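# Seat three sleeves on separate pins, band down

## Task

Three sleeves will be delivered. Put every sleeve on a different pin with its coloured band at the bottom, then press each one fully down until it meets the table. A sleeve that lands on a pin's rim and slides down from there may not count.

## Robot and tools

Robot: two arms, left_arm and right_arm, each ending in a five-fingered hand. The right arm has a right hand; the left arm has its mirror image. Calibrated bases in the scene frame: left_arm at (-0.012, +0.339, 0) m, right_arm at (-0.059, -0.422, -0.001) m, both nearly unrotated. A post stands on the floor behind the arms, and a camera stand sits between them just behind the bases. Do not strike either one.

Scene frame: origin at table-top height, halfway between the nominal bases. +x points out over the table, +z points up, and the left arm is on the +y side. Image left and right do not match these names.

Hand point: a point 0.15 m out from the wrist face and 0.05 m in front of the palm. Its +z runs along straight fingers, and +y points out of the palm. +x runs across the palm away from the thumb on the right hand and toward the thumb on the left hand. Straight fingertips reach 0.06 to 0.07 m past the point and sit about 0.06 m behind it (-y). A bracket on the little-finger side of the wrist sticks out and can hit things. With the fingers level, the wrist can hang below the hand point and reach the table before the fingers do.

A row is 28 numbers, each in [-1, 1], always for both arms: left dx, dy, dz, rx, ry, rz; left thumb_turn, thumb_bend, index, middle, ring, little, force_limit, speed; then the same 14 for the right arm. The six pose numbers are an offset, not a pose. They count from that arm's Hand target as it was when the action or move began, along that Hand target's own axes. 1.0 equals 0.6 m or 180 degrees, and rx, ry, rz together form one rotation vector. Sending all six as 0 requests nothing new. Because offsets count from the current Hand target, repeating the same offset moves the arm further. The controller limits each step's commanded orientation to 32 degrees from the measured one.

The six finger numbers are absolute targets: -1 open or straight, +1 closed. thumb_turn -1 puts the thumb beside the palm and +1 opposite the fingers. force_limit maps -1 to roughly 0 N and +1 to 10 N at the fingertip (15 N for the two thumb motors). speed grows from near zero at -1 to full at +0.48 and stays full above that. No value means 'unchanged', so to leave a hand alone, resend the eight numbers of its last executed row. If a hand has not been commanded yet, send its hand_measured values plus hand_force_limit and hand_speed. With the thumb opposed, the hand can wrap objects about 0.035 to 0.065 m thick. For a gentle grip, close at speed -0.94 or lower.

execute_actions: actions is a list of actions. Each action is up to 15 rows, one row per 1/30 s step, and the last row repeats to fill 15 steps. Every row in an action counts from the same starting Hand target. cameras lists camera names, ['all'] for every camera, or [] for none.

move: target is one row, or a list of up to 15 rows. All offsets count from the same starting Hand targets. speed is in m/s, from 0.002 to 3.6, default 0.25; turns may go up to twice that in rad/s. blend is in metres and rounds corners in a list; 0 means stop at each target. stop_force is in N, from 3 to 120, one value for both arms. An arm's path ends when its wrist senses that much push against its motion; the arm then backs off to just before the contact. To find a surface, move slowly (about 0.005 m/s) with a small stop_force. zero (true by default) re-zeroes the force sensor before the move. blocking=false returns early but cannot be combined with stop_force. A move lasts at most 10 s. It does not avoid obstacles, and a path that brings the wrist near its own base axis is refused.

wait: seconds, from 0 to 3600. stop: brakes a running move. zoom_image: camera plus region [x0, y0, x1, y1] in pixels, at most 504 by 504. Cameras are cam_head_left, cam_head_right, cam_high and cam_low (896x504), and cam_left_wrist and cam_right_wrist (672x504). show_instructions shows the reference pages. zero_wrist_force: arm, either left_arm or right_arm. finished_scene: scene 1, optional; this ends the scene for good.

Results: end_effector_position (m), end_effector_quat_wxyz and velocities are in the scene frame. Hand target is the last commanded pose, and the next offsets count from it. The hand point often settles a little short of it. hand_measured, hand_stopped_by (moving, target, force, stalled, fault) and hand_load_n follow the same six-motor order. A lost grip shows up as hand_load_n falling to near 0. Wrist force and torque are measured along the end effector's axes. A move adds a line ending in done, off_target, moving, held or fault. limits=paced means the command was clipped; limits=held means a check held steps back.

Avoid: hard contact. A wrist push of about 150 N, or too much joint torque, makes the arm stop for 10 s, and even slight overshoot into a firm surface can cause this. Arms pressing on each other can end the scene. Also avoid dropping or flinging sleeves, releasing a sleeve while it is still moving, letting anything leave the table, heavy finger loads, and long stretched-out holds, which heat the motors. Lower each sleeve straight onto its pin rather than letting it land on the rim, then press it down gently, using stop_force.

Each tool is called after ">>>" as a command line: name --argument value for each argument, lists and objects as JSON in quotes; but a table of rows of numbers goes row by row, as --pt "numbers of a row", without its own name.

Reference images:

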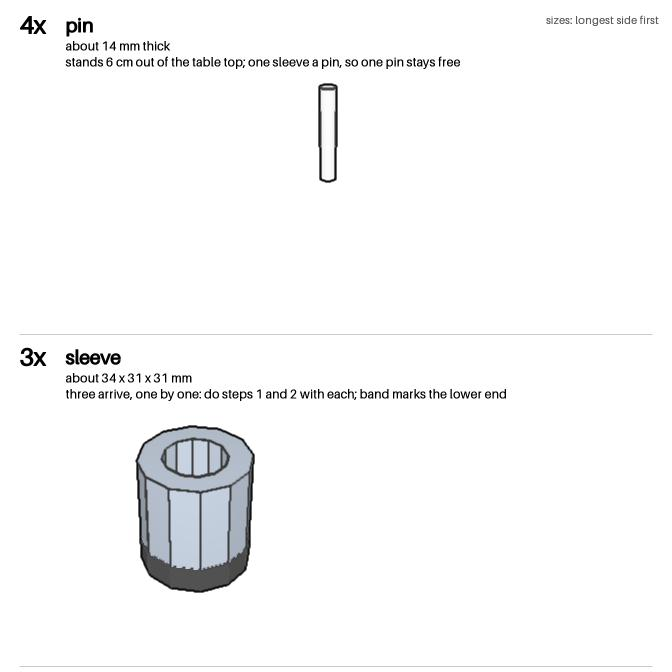

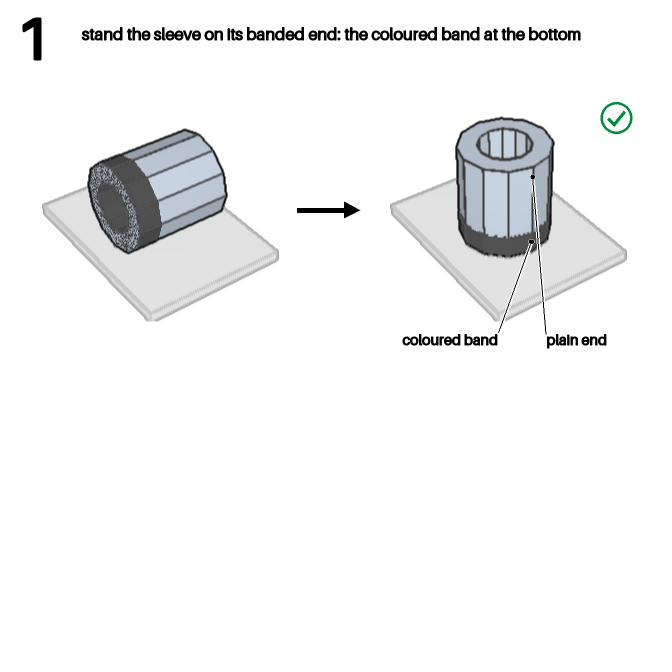

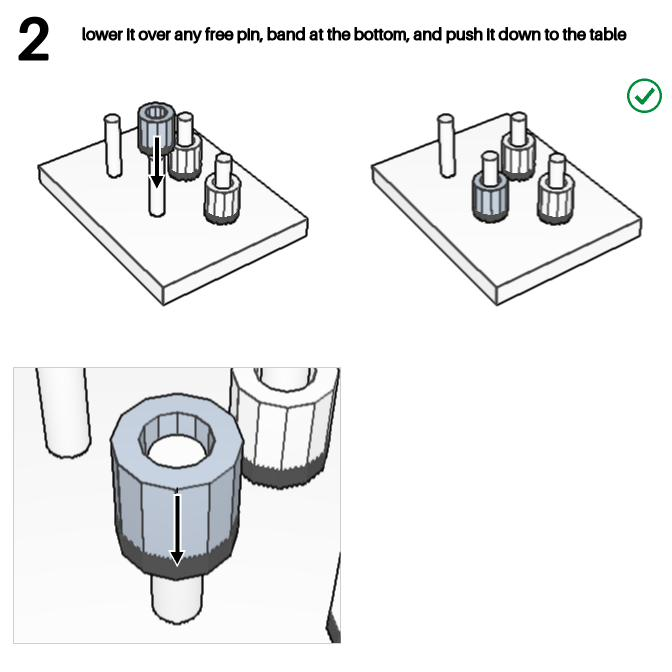

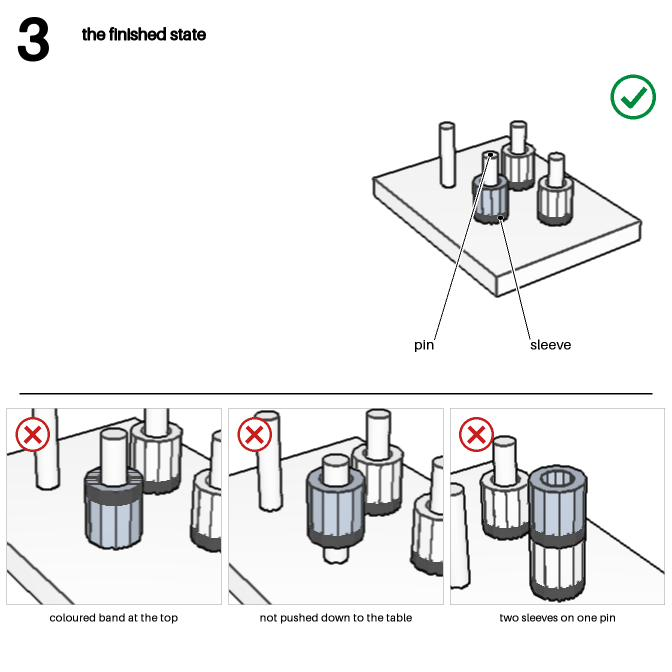

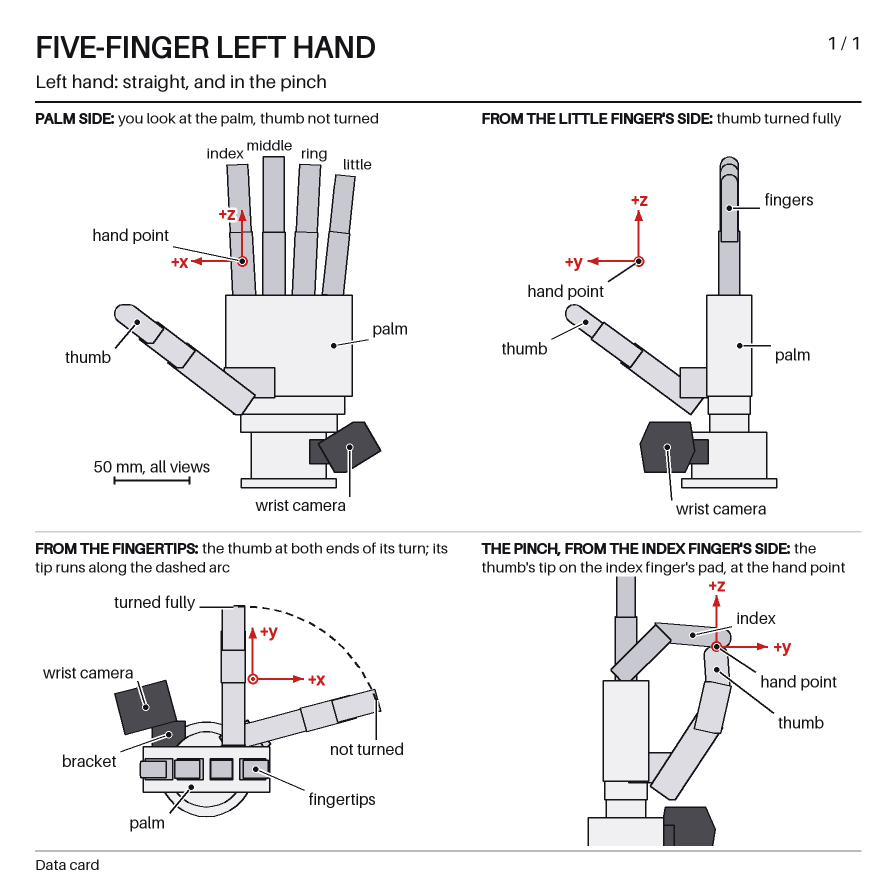

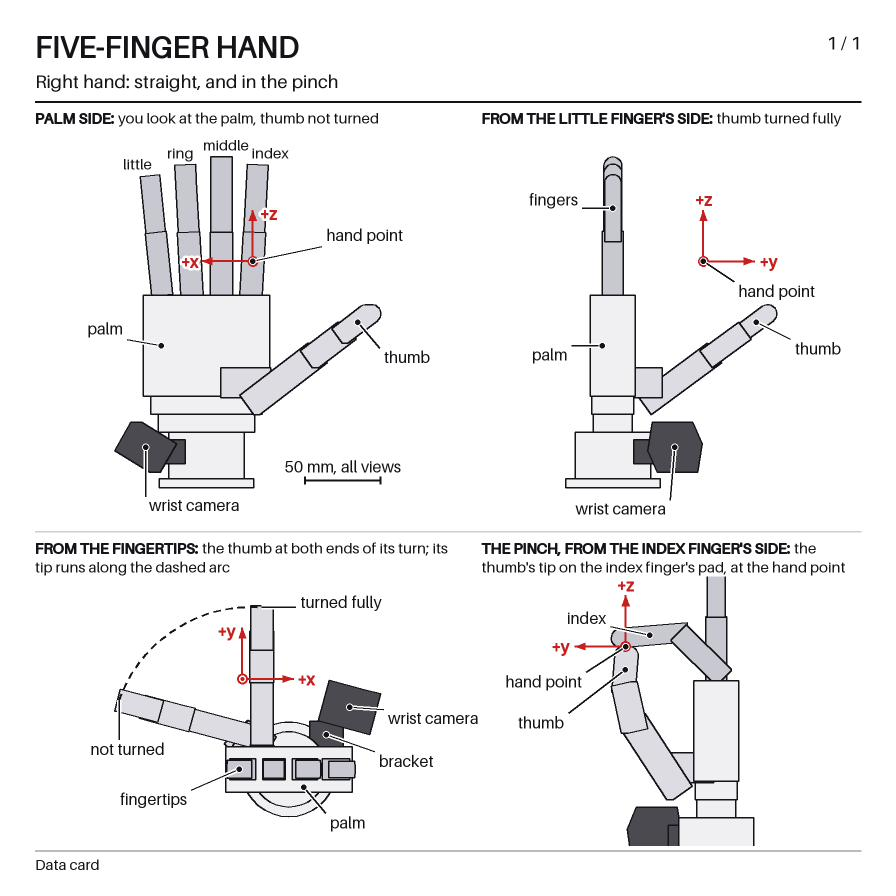

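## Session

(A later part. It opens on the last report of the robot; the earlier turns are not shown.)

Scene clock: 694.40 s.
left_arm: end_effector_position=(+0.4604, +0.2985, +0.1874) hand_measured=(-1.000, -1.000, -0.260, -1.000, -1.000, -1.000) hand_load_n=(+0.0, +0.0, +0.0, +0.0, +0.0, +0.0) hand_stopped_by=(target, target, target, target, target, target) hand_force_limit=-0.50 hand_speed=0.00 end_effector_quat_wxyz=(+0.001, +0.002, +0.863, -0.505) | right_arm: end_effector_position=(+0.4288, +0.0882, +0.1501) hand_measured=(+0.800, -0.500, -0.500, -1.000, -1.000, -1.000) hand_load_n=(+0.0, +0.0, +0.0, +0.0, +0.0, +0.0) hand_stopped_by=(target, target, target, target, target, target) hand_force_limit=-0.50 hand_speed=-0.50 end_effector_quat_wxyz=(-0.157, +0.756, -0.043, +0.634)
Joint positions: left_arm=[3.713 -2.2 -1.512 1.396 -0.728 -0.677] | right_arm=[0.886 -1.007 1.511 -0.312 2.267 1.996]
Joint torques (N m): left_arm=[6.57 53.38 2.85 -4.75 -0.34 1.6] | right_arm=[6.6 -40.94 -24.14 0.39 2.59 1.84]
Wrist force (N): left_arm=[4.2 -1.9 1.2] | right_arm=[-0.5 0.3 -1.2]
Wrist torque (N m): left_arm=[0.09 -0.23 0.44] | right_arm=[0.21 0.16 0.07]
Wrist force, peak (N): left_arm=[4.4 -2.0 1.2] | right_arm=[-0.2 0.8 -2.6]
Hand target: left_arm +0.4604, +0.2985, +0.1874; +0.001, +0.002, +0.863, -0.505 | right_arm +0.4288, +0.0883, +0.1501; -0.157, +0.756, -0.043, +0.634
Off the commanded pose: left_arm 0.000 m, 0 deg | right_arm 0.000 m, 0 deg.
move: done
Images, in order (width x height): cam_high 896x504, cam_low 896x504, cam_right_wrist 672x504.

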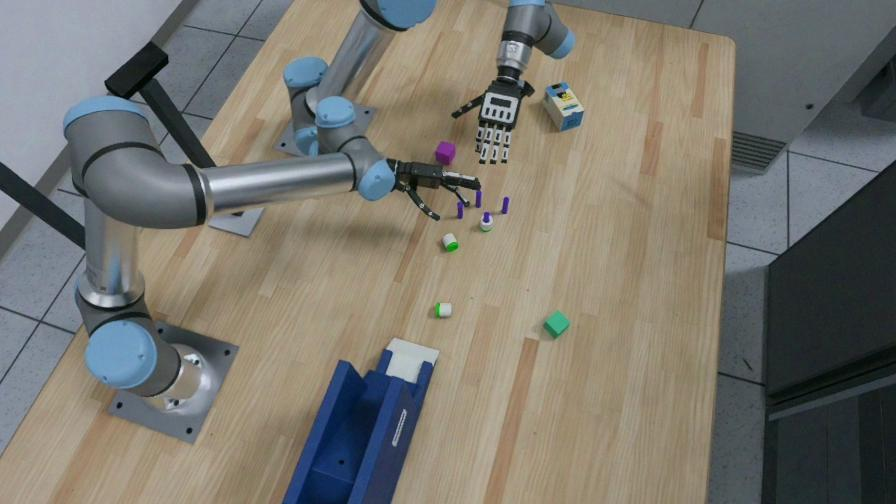

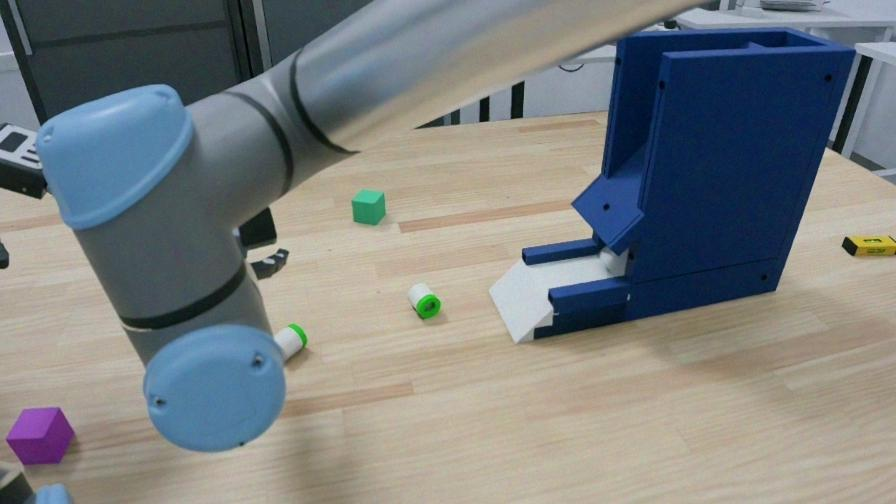

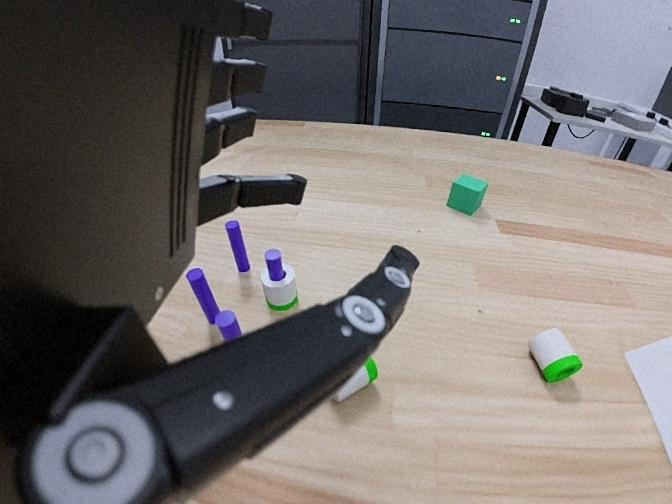

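>>> move --target '[0,0,0,0,0,0,-1,-1,-0.26,-1,-1,-1,-0.5,0,-0.144,0.0423,0.0107,0,0,0,0.8,-0.5,-0.5,-1,-1,-1,-0.5,-0.5]' --speed 0.1 --stop_force 8 --cameras '["cam_low","cam_high","cam_right_wrist","cam_left_wrist"]'

>>> zoom_image --camera "cam_high" --region '[380, 170, 520, 290]'

>>> zoom_image --camera "cam_right_wrist" --region '[180, 100, 480, 350]'

Scene clock: 700.30 s.
left_arm: end_effector_position=(+0.4604, +0.2985, +0.1874) hand_measured=(-1.000, -1.000, -0.260, -1.000, -1.000, -1.000) hand_load_n=(+0.0, +0.0, +0.0, +0.0, +0.0, +0.0) hand_stopped_by=(target, target, target, target, target, target) hand_force_limit=-0.50 hand_speed=0.00 end_effector_quat_wxyz=(+0.001, +0.002, +0.863, -0.505) | right_arm: end_effector_position=(+0.4218, +0.0884, +0.0601) hand_measured=(+0.800, -0.500, -0.500, -1.000, -1.000, -1.000) hand_load_n=(+0.0, +0.0, +0.0, +0.0, +0.0, +0.0) hand_stopped_by=(target, target, target, target, target, target) hand_force_limit=-0.50 hand_speed=-0.50 end_effector_quat_wxyz=(-0.157, +0.756, -0.043, +0.634)
Joint positions: left_arm=[3.713 -2.2 -1.512 1.396 -0.728 -0.677] | right_arm=[0.896 -0.892 1.588 -0.502 2.277 1.999]
Joint torques (N m): left_arm=[5.88 54.34 3.38 -5.19 -0.27 1.5] | right_arm=[-6.03 -56.52 -23.92 -2.52 -2.32 -1.69]
Wrist force (N): left_arm=[4.1 -1.8 1.2] | right_arm=[-0.5 0.2 -1.2]
Wrist torque (N m): left_arm=[0.09 -0.20 0.43] | right_arm=[0.20 0.16 -0.09]
Wrist force, peak (N): left_arm=[4.5 -1.9 1.3] | right_arm=[-1.4 0.7 -1.2]
Hand target: left_arm +0.4604, +0.2985, +0.1874; +0.001, +0.002, +0.863, -0.505 | right_arm +0.4218, +0.0884, +0.0601; -0.157, +0.756, -0.043, +0.634
Off the commanded pose: left_arm 0.000 m, 0 deg | right_arm 0.000 m, 0 deg.
move: done
Images, in order (width x height): cam_high 896x504, cam_low 896x504, cam_left_wrist 672x504, cam_right_wrist 672x504.

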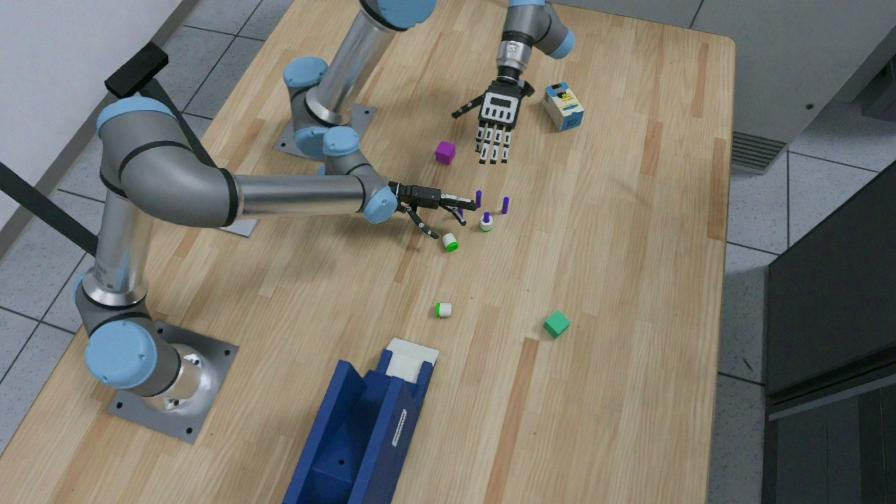

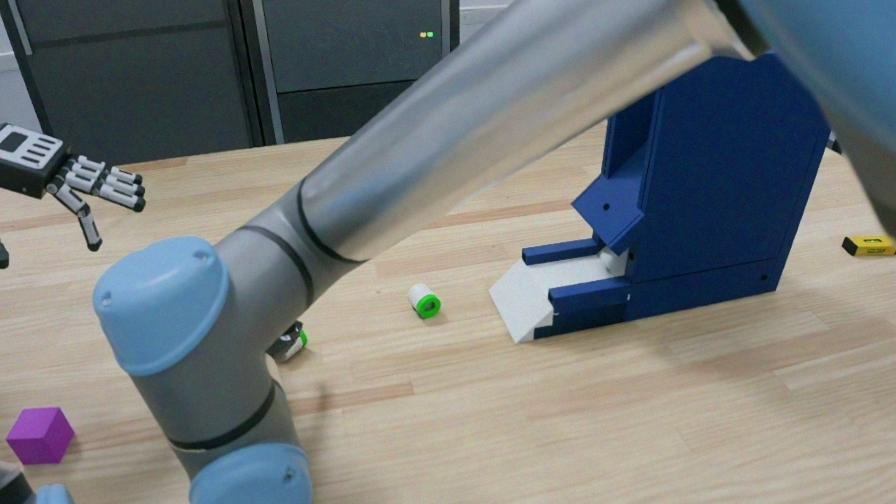

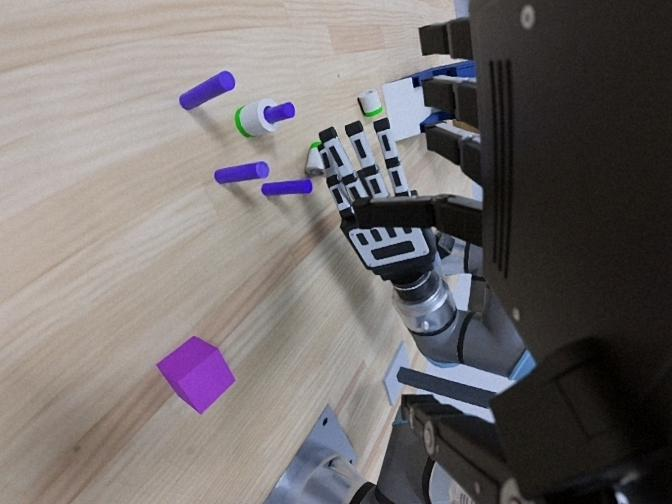

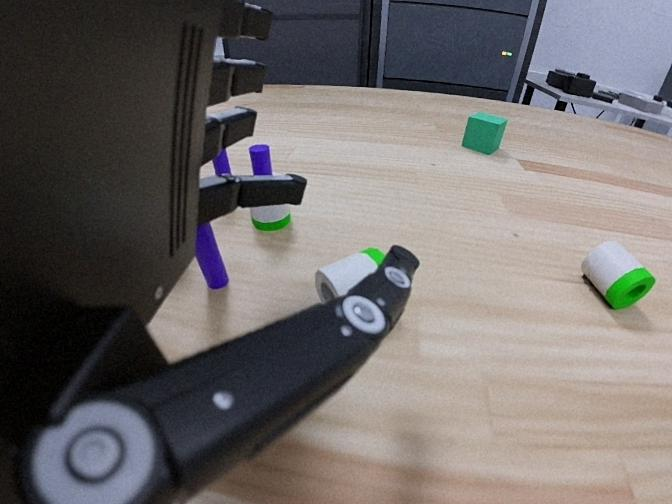

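Scaled by 3.600 from the camera's image (finer frame: 1280x720).

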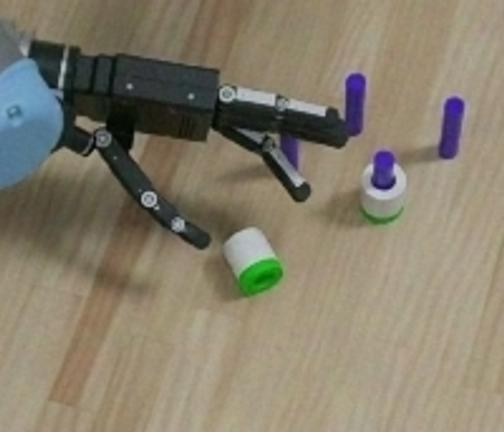

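Scaled by 1.680 from the camera's image (finer frame: 960x720).

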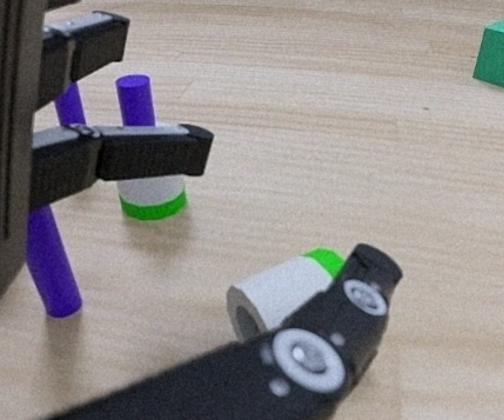

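>>> move --target '[0,0,0,0,0,0,-1,-1,-0.26,-1,-1,-1,-0.5,0,-0.0598,0.03,0.0095,0,0,0,0.8,-0.5,-0.5,-1,-1,-1,-0.5,-0.5]' --speed 0.04 --stop_force 4 --cameras '["cam_low","cam_high","cam_right_wrist","cam_left_wrist"]'

>>> zoom_image --camera "cam_high" --region '[380, 170, 520, 290]'

>>> zoom_image --camera "cam_right_wrist" --region '[180, 100, 480, 350]'

>>> zoom_image --camera "cam_left_wrist" --region '[180, 60, 420, 300]'

Scene clock: 706.97 s.
left_arm: end_effector_position=(+0.4604, +0.2985, +0.1874) hand_measured=(-1.000, -1.000, -0.260, -1.000, -1.000, -1.000) hand_load_n=(+0.0, +0.0, +0.0, +0.0, +0.0, +0.0) hand_stopped_by=(target, target, target, target, target, target) hand_force_limit=-0.50 hand_speed=0.00 end_effector_quat_wxyz=(+0.001, +0.002, +0.863, -0.505) | right_arm: end_effector_position=(+0.4228, +0.0819, +0.0201) hand_measured=(+0.800, -0.500, -0.500, -1.000, -1.000, -1.000) hand_load_n=(+0.0, +0.0, +0.0, +0.0, +0.0, +0.0) hand_stopped_by=(target, target, target, target, target, target) hand_force_limit=-0.50 hand_speed=-0.50 end_effector_quat_wxyz=(-0.157, +0.756, -0.043, +0.634)
Joint positions: left_arm=[3.713 -2.2 -1.512 1.396 -0.728 -0.677] | right_arm=[0.887 -0.839 1.622 -0.59 2.268 1.996]
Joint torques (N m): left_arm=[5.9 53.8 3.51 -5.05 -0.31 1.73] | right_arm=[4.81 -57.07 -23 1.38 2.65 -0.99]
Wrist force (N): left_arm=[4.1 -1.9 1.2] | right_arm=[-0.7 0.4 -1.3]
Wrist torque (N m): left_arm=[0.10 -0.22 0.43] | right_arm=[0.24 0.19 0.07]
Wrist force, peak (N): left_arm=[4.4 -2.1 1.1] | right_arm=[-0.9 0.5 -1.7]
Hand target: left_arm +0.4604, +0.2985, +0.1874; +0.001, +0.002, +0.863, -0.505 | right_arm +0.4228, +0.0819, +0.0201; -0.157, +0.756, -0.043, +0.634
Off the commanded pose: left_arm 0.000 m, 0 deg | right_arm 0.000 m, 0 deg.
move: done
Images, in order (width x height): cam_high 896x504, cam_low 896x504, cam_left_wrist 672x504, cam_right_wrist 672x504.

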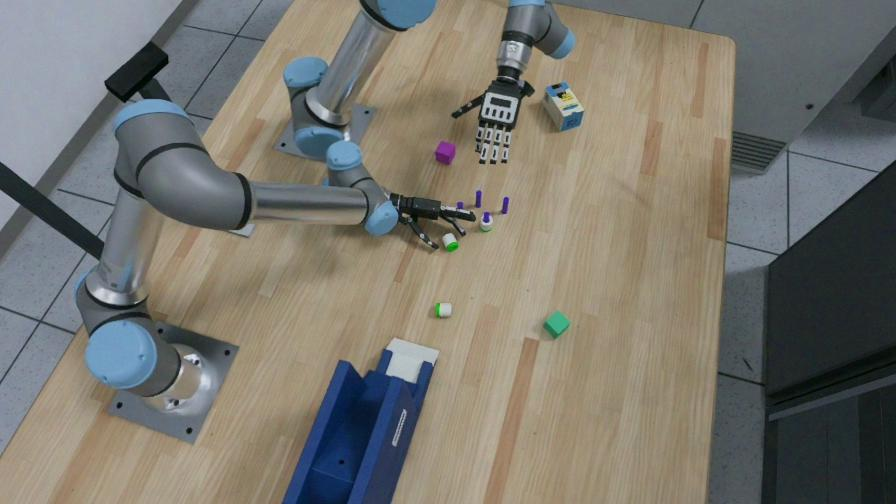

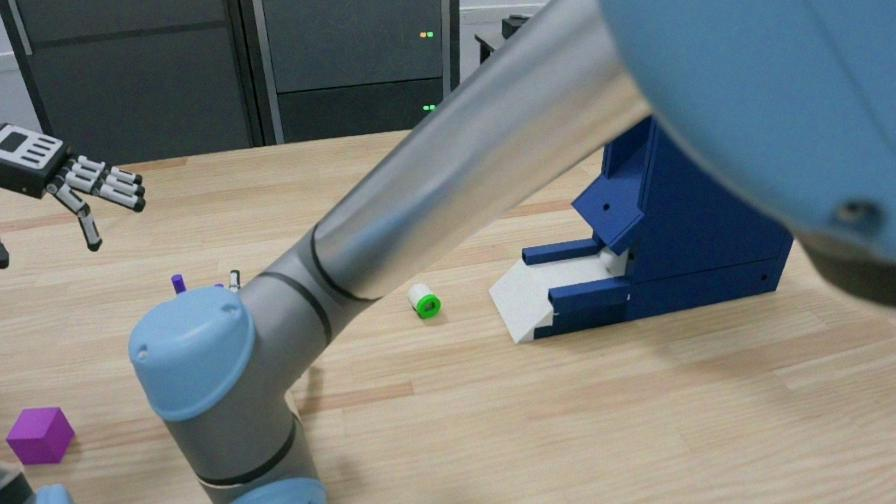

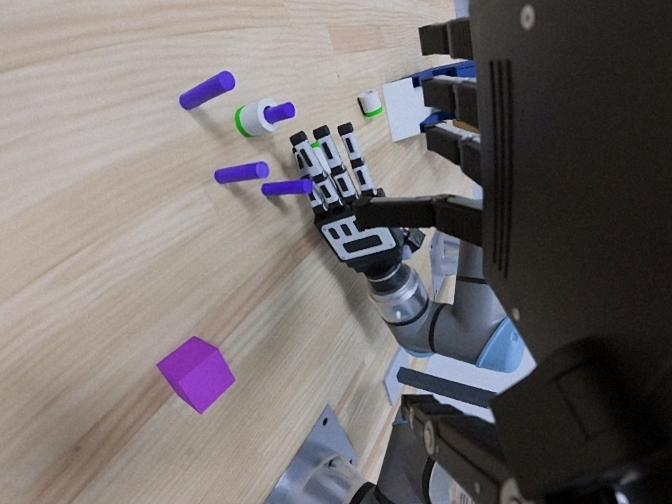

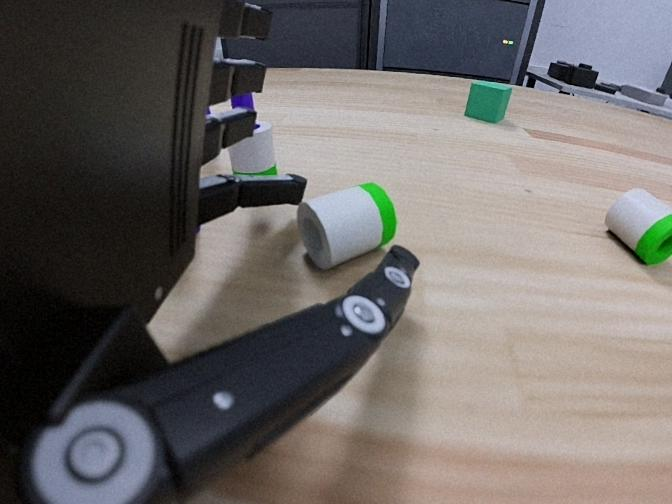

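Scaled by 3.600 from the camera's image (finer frame: 1280x720).

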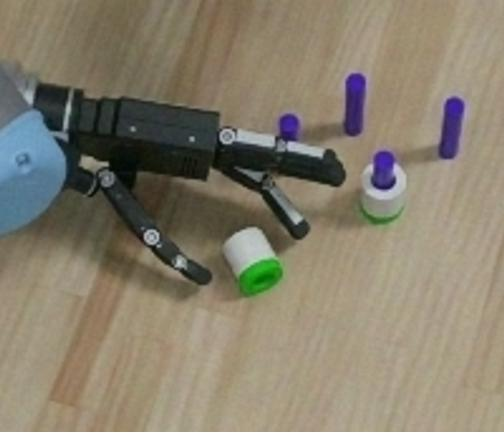

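Scaled by 1.680 from the camera's image (finer frame: 960x720).

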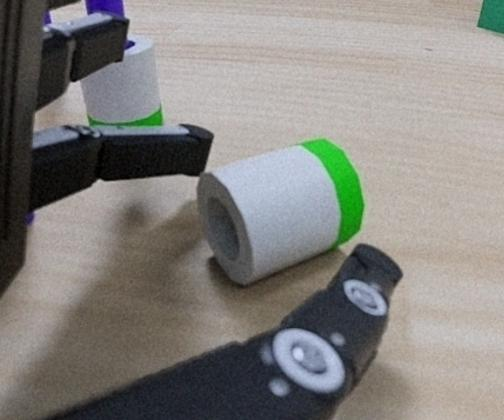

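Scaled by 2.100 from the camera's image (finer frame: 960x720).

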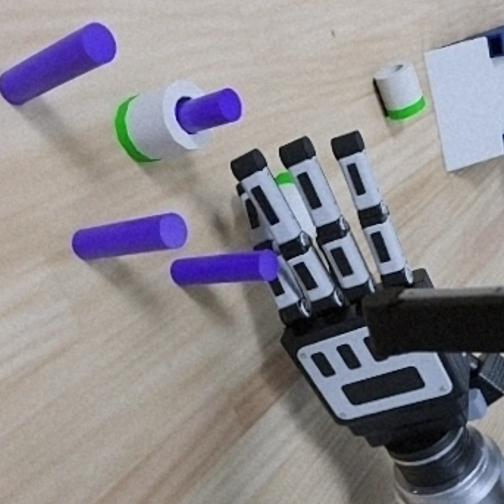

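>>> move --target '[0,0,0,0,0,0,-1,-1,-0.26,-1,-1,-1,-0.5,0,-0.0025,0.0115,0.0067,0,0,0,0.8,-0.5,-0.5,-1,-1,-1,-0.5,-0.5]' --speed 0.02 --stop_force 3

>>> move --target '[0,0,0,0,0,0,-1,-1,-0.26,-1,-1,-1,-0.5,0,0,0,0,0,0,0,0.8,-0.5,-0.26,-1,-1,-1,-0.6,-0.88]' --cameras '["cam_high","cam_right_wrist"]'

>>> zoom_image --camera "cam_right_wrist" --region '[180, 100, 480, 350]'

>>> zoom_image --camera "cam_high" --region '[380, 170, 520, 290]'

Scene clock: 716.63 s.
left_arm: end_effector_position=(+0.4604, +0.2985, +0.1874) hand_measured=(-1.000, -1.000, -0.260, -1.000, -1.000, -1.000) hand_load_n=(+0.0, +0.0, +0.0, +0.0, -0.5, +0.0) hand_stopped_by=(target, target, target, target, target, target) hand_force_limit=-0.50 hand_speed=0.00 end_effector_quat_wxyz=(+0.001, +0.002, +0.863, -0.505) | right_arm: end_effector_position=(+0.4274, +0.0765, +0.0161) hand_measured=(+0.800, -0.500, -0.500, -1.000, -1.000, -1.000) hand_load_n=(+0.0, +0.0, +0.0, +0.0, +0.0, +0.0) hand_stopped_by=(target, target, target, target, target, target) hand_force_limit=-0.50 hand_speed=-0.50 end_effector_quat_wxyz=(-0.157, +0.756, -0.043, +0.634)
Joint positions: left_arm=[3.713 -2.2 -1.512 1.396 -0.728 -0.677] | right_arm=[0.875 -0.837 1.633 -0.605 2.256 1.993]
Joint torques (N m): left_arm=[6.21 54.07 3.31 -5.28 -0.46 1.49] | right_arm=[5.21 -36.64 -22.18 1.27 2.64 1.43]
Wrist force (N): left_arm=[4.2 -1.8 1.0] | right_arm=[-0.6 0.1 -1.4]
Wrist torque (N m): left_arm=[0.11 -0.24 0.43] | right_arm=[0.19 0.19 0.06]
Wrist force, peak (N): left_arm=[4.4 -2.0 1.2] | right_arm=[-0.8 0.4 -1.8]
Hand target: left_arm +0.4604, +0.2985, +0.1874; +0.001, +0.002, +0.863, -0.505 | right_arm +0.4274, +0.0765, +0.0161; -0.157, +0.756, -0.043, +0.634
Off the commanded pose: left_arm 0.000 m, 0 deg | right_arm 0.000 m, 0 deg.
move: done

Scene clock: 717.63 s.
left_arm: end_effector_position=(+0.4604, +0.2985, +0.1874) hand_measured=(-1.000, -1.000, -0.260, -1.000, -1.000, -1.000) hand_load_n=(+0.0, +0.0, +0.0, +0.0, +0.0, +0.0) hand_stopped_by=(target, target, target, target, target, target) hand_force_limit=-0.50 hand_speed=0.00 end_effector_quat_wxyz=(+0.001, +0.002, +0.863, -0.505) | right_arm: end_effector_position=(+0.4274, +0.0765, +0.0161) hand_measured=(+0.800, -0.500, -0.260, -1.000, -1.000, -1.000) hand_load_n=(+0.0, +0.0, +0.0, +0.0, +0.0, +0.0) hand_stopped_by=(target, target, target, target, target, target) hand_force_limit=-0.60 hand_speed=-0.88 end_effector_quat_wxyz=(-0.157, +0.756, -0.043, +0.634)
Joint positions: left_arm=[3.713 -2.2 -1.512 1.396 -0.728 -0.677] | right_arm=[0.875 -0.837 1.633 -0.605 2.256 1.993]
Joint torques (N m): left_arm=[6.85 52.07 2.83 -5.22 -0.41 1.49] | right_arm=[5.95 -40.62 -22.1 1.24 2.52 1.74]
Wrist force (N): left_arm=[4.2 -1.9 1.1] | right_arm=[-0.5 0.4 -1.5]
Wrist torque (N m): left_arm=[0.09 -0.23 0.44] | right_arm=[0.26 0.17 0.07]
Wrist force, peak (N): left_arm=[4.4 -1.9 1.0] | right_arm=[-0.9 0.4 -1.6]
Hand target: left_arm +0.4604, +0.2985, +0.1874; +0.001, +0.002, +0.863, -0.505 | right_arm +0.4274, +0.0765, +0.0161; -0.157, +0.756, -0.043, +0.634
Off the commanded pose: left_arm 0.000 m, 0 deg | right_arm 0.000 m, 0 deg.
move: done

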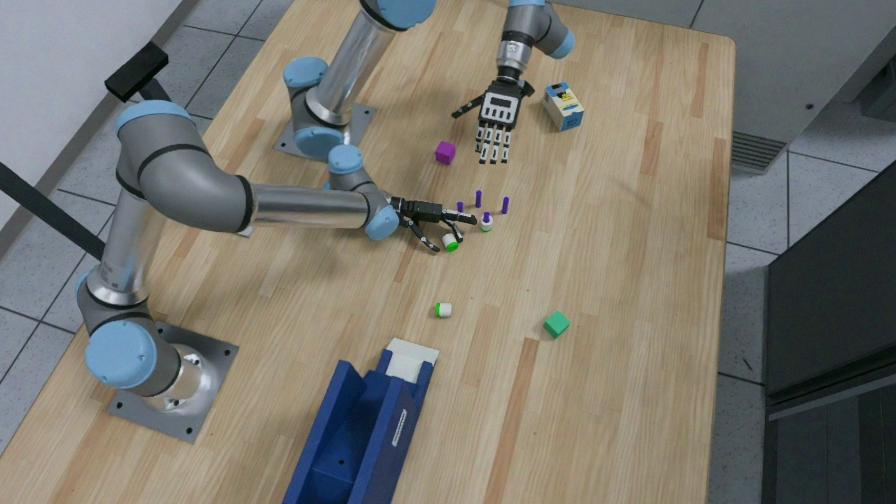

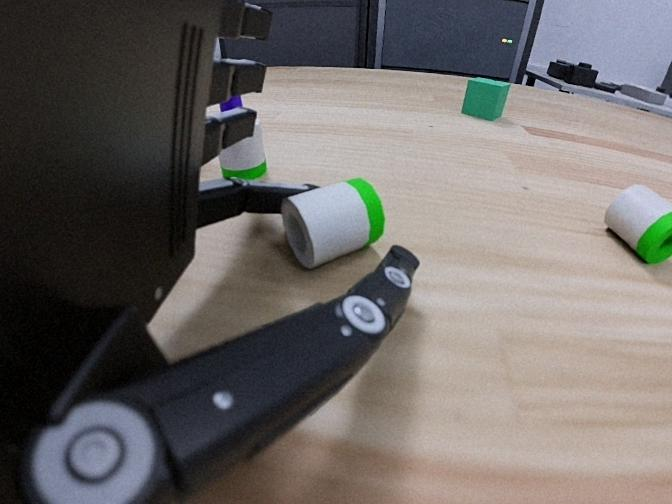

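Scaled by 1.680 from the camera's image (finer frame: 960x720).

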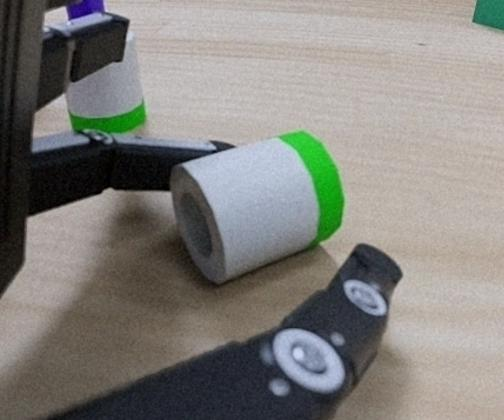

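Scaled by 3.600 from the camera's image (finer frame: 1280x720).

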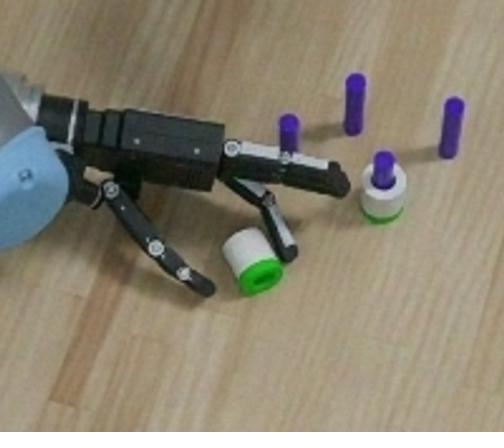

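>>> move --target '[0,0,0,0,0,0,-1,-1,-0.26,-1,-1,-1,-0.5,0,0,0,0,0,0,0,0.8,0.3,-0.26,-1,-1,-1,-0.6,-0.92]' --cameras '["cam_high","cam_right_wrist"]'

>>> zoom_image --camera "cam_right_wrist" --region '[180, 100, 480, 350]'

Scene clock: 723.37 s.
left_arm: end_effector_position=(+0.4604, +0.2985, +0.1874) hand_measured=(-1.000, -1.000, -0.260, -1.000, -1.000, -1.000) hand_load_n=(-0.5, +0.0, +0.0, +0.0, +0.0, +0.0) hand_stopped_by=(target, target, target, target, target, target) hand_force_limit=-0.50 hand_speed=0.00 end_effector_quat_wxyz=(+0.001, +0.002, +0.863, -0.505) | right_arm: end_effector_position=(+0.4274, +0.0765, +0.0161) hand_measured=(+0.800, -0.062, -0.260, -1.000, -1.000, -1.000) hand_load_n=(+0.0, +3.0, +2.0, +0.0, +0.0, -0.5) hand_stopped_by=(target, force, target, target, target, target) hand_force_limit=-0.60 hand_speed=-0.92 end_effector_quat_wxyz=(-0.157, +0.756, -0.043, +0.634)
Joint positions: left_arm=[3.713 -2.2 -1.512 1.396 -0.728 -0.677] | right_arm=[0.875 -0.837 1.633 -0.605 2.256 1.993]
Joint torques (N m): left_arm=[6.58 53.98 3.67 -5.2 -0.32 1.66] | right_arm=[6.21 -54.8 -21.67 1.05 2.26 1.62]
Wrist force (N): left_arm=[4.2 -1.7 1.0] | right_arm=[-0.9 0.5 -1.5]
Wrist torque (N m): left_arm=[0.12 -0.23 0.43] | right_arm=[0.26 0.21 0.06]
Wrist force, peak (N): left_arm=[4.4 -1.9 1.3] | right_arm=[-0.6 0.6 -1.7]
Hand target: left_arm +0.4604, +0.2985, +0.1874; +0.001, +0.002, +0.863, -0.505 | right_arm +0.4274, +0.0765, +0.0161; -0.157, +0.756, -0.043, +0.634
Off the commanded pose: left_arm 0.000 m, 0 deg | right_arm 0.000 m, 0 deg.
move: done

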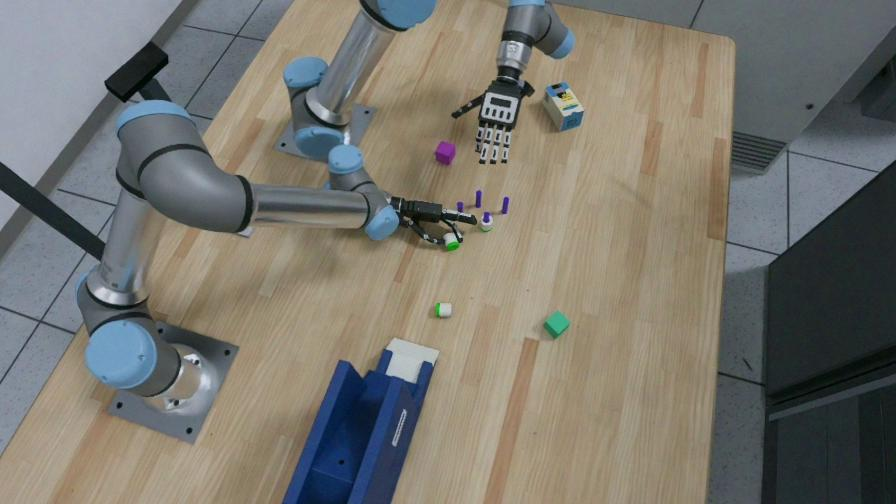

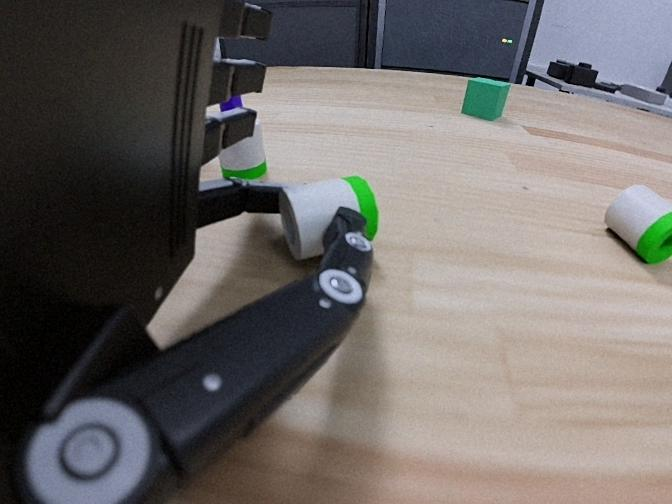

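Scaled by 1.680 from the camera's image (finer frame: 960x720).

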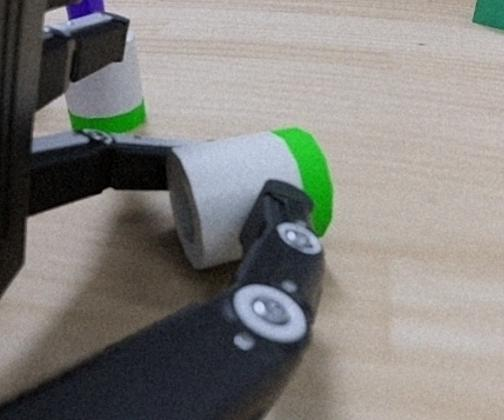

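>>> move --pt "0 0 0 0 0 0 -1 -1 -0.26 -1 -1 -1 -0.5 0 0.0957 -0.0155 -0.0338 0 0 0 0.8 0.3 -0.26 -1 -1 -1 -0.6 -0.92" --pt "0 0 0 0 0 0 -1 -1 -0.26 -1 -1 -1 -0.5 0 0.1232 0.017 -0.1937 0.1318 -0.481 0.269 0.8 0.3 -0.26 -1 -1 -1 -0.6 -0.92" --speed '[0.08,0.2]' --blend 0.01 --cameras '["all"]'

>>> zoom_image --camera "cam_low" --region '[250, 230, 490, 450]'

Scene clock: 738.70 s.
left_arm: end_effector_position=(+0.4604, +0.2985, +0.1874) hand_measured=(-1.000, -1.000, -0.260, -1.000, -1.000, -1.000) hand_load_n=(-0.5, +0.0, +0.0, +0.0, -0.5, +0.0) hand_stopped_by=(target, target, target, target, target, target) hand_force_limit=-0.50 hand_speed=0.00 end_effector_quat_wxyz=(+0.001, +0.002, +0.863, -0.505) | right_arm: end_effector_position=(+0.3301, +0.0260, +0.0999) hand_measured=(+0.800, -0.062, -0.260, -1.000, -1.000, -1.000) hand_load_n=(-0.5, +3.0, +1.5, -0.5, +0.0, +0.0) hand_stopped_by=(target, force, target, target, target, target) hand_force_limit=-0.60 hand_speed=-0.92 end_effector_quat_wxyz=(-0.498, +0.849, -0.088, -0.150)
Joint positions: left_arm=[3.713 -2.2 -1.512 1.396 -0.728 -0.677] | right_arm=[0.243 -0.813 1.365 0.905 0.48 2.093]
Joint torques (N m): left_arm=[4.92 51.9 4.2 -5.16 -0.56 1.66] | right_arm=[6.45 -53.01 -9.48 3.83 -1.07 0.07]
Wrist force (N): left_arm=[4.0 -1.8 1.3] | right_arm=[-2.5 1.1 0.0]
Wrist torque (N m): left_arm=[0.10 -0.20 0.43] | right_arm=[0.38 0.26 -0.32]
Wrist force, peak (N): left_arm=[4.5 -1.9 1.2] | right_arm=[-2.5 1.2 0.2]
Hand target: left_arm +0.4604, +0.2985, +0.1874; +0.001, +0.002, +0.863, -0.505 | right_arm +0.3300, +0.0260, +0.1000; -0.498, +0.849, -0.088, -0.150
Off the commanded pose: left_arm 0.000 m, 0 deg | right_arm 0.000 m, 0 deg.
move: done

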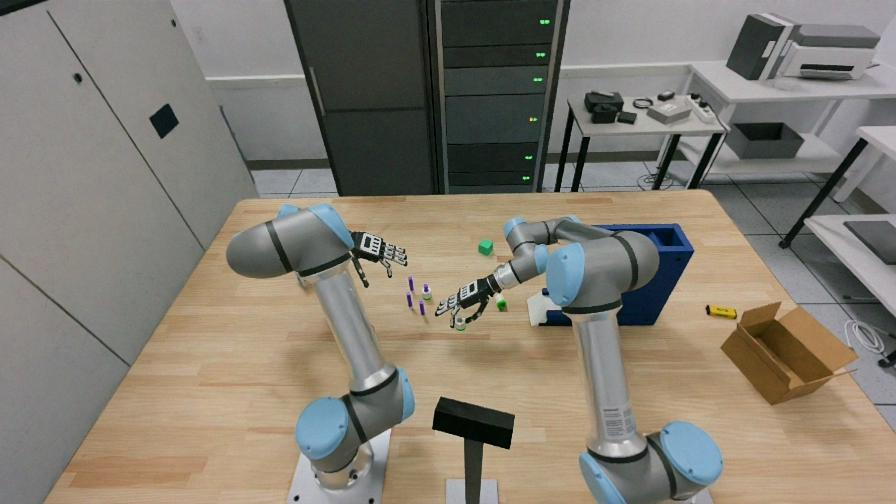

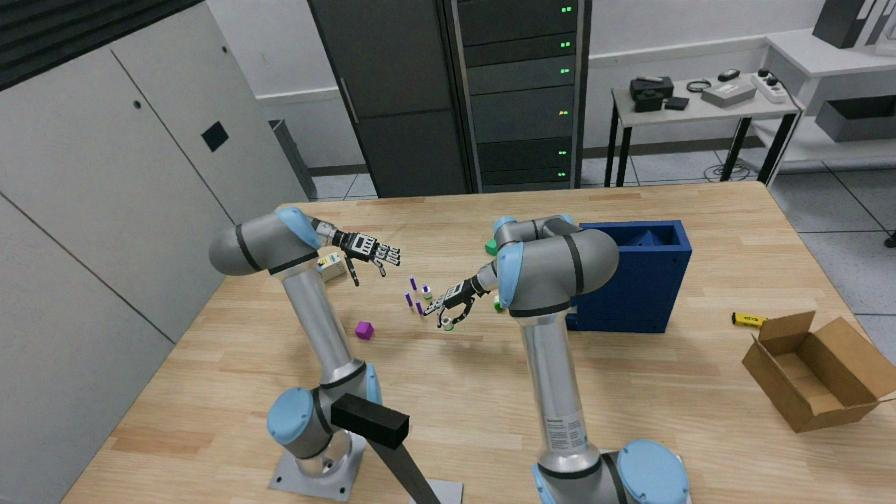

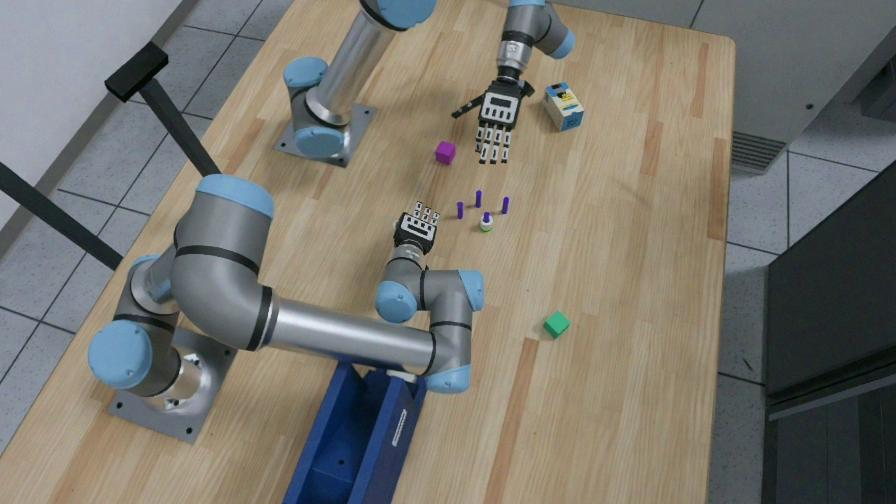

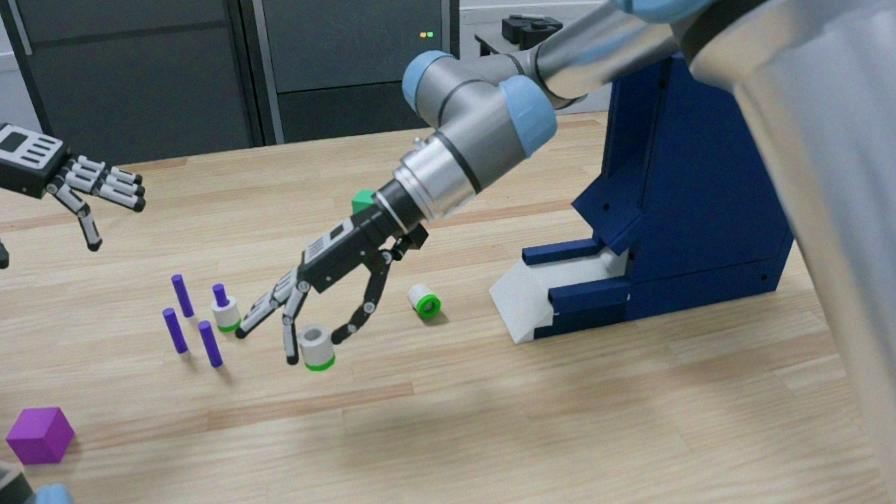

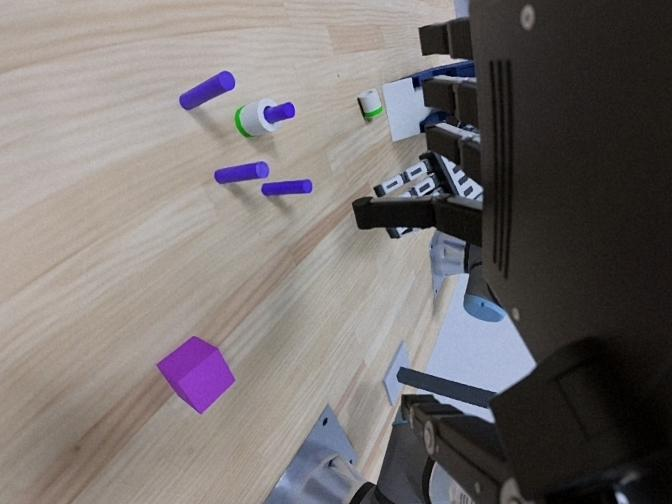

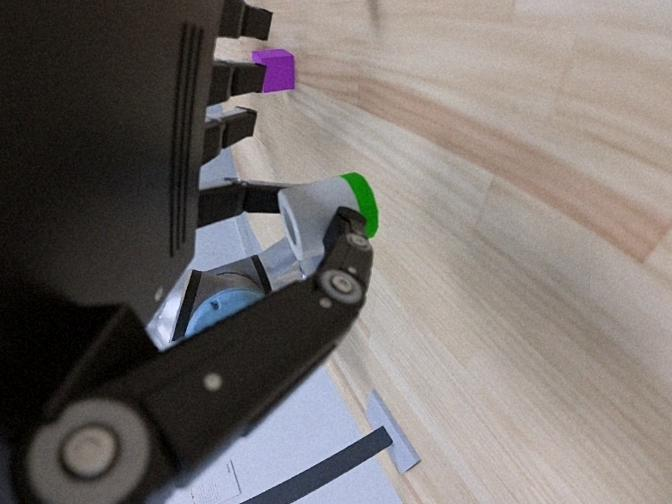

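Scaled by 2.100 from the camera's image (finer frame: 1280x720).

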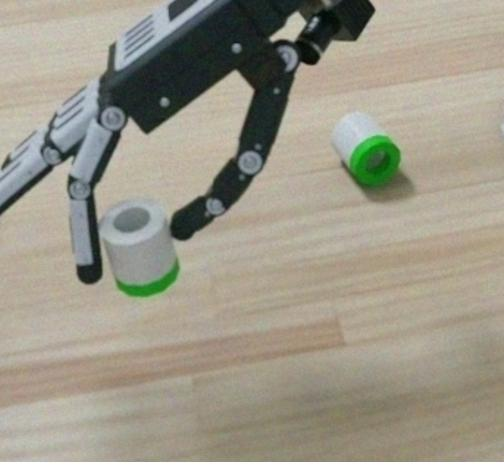

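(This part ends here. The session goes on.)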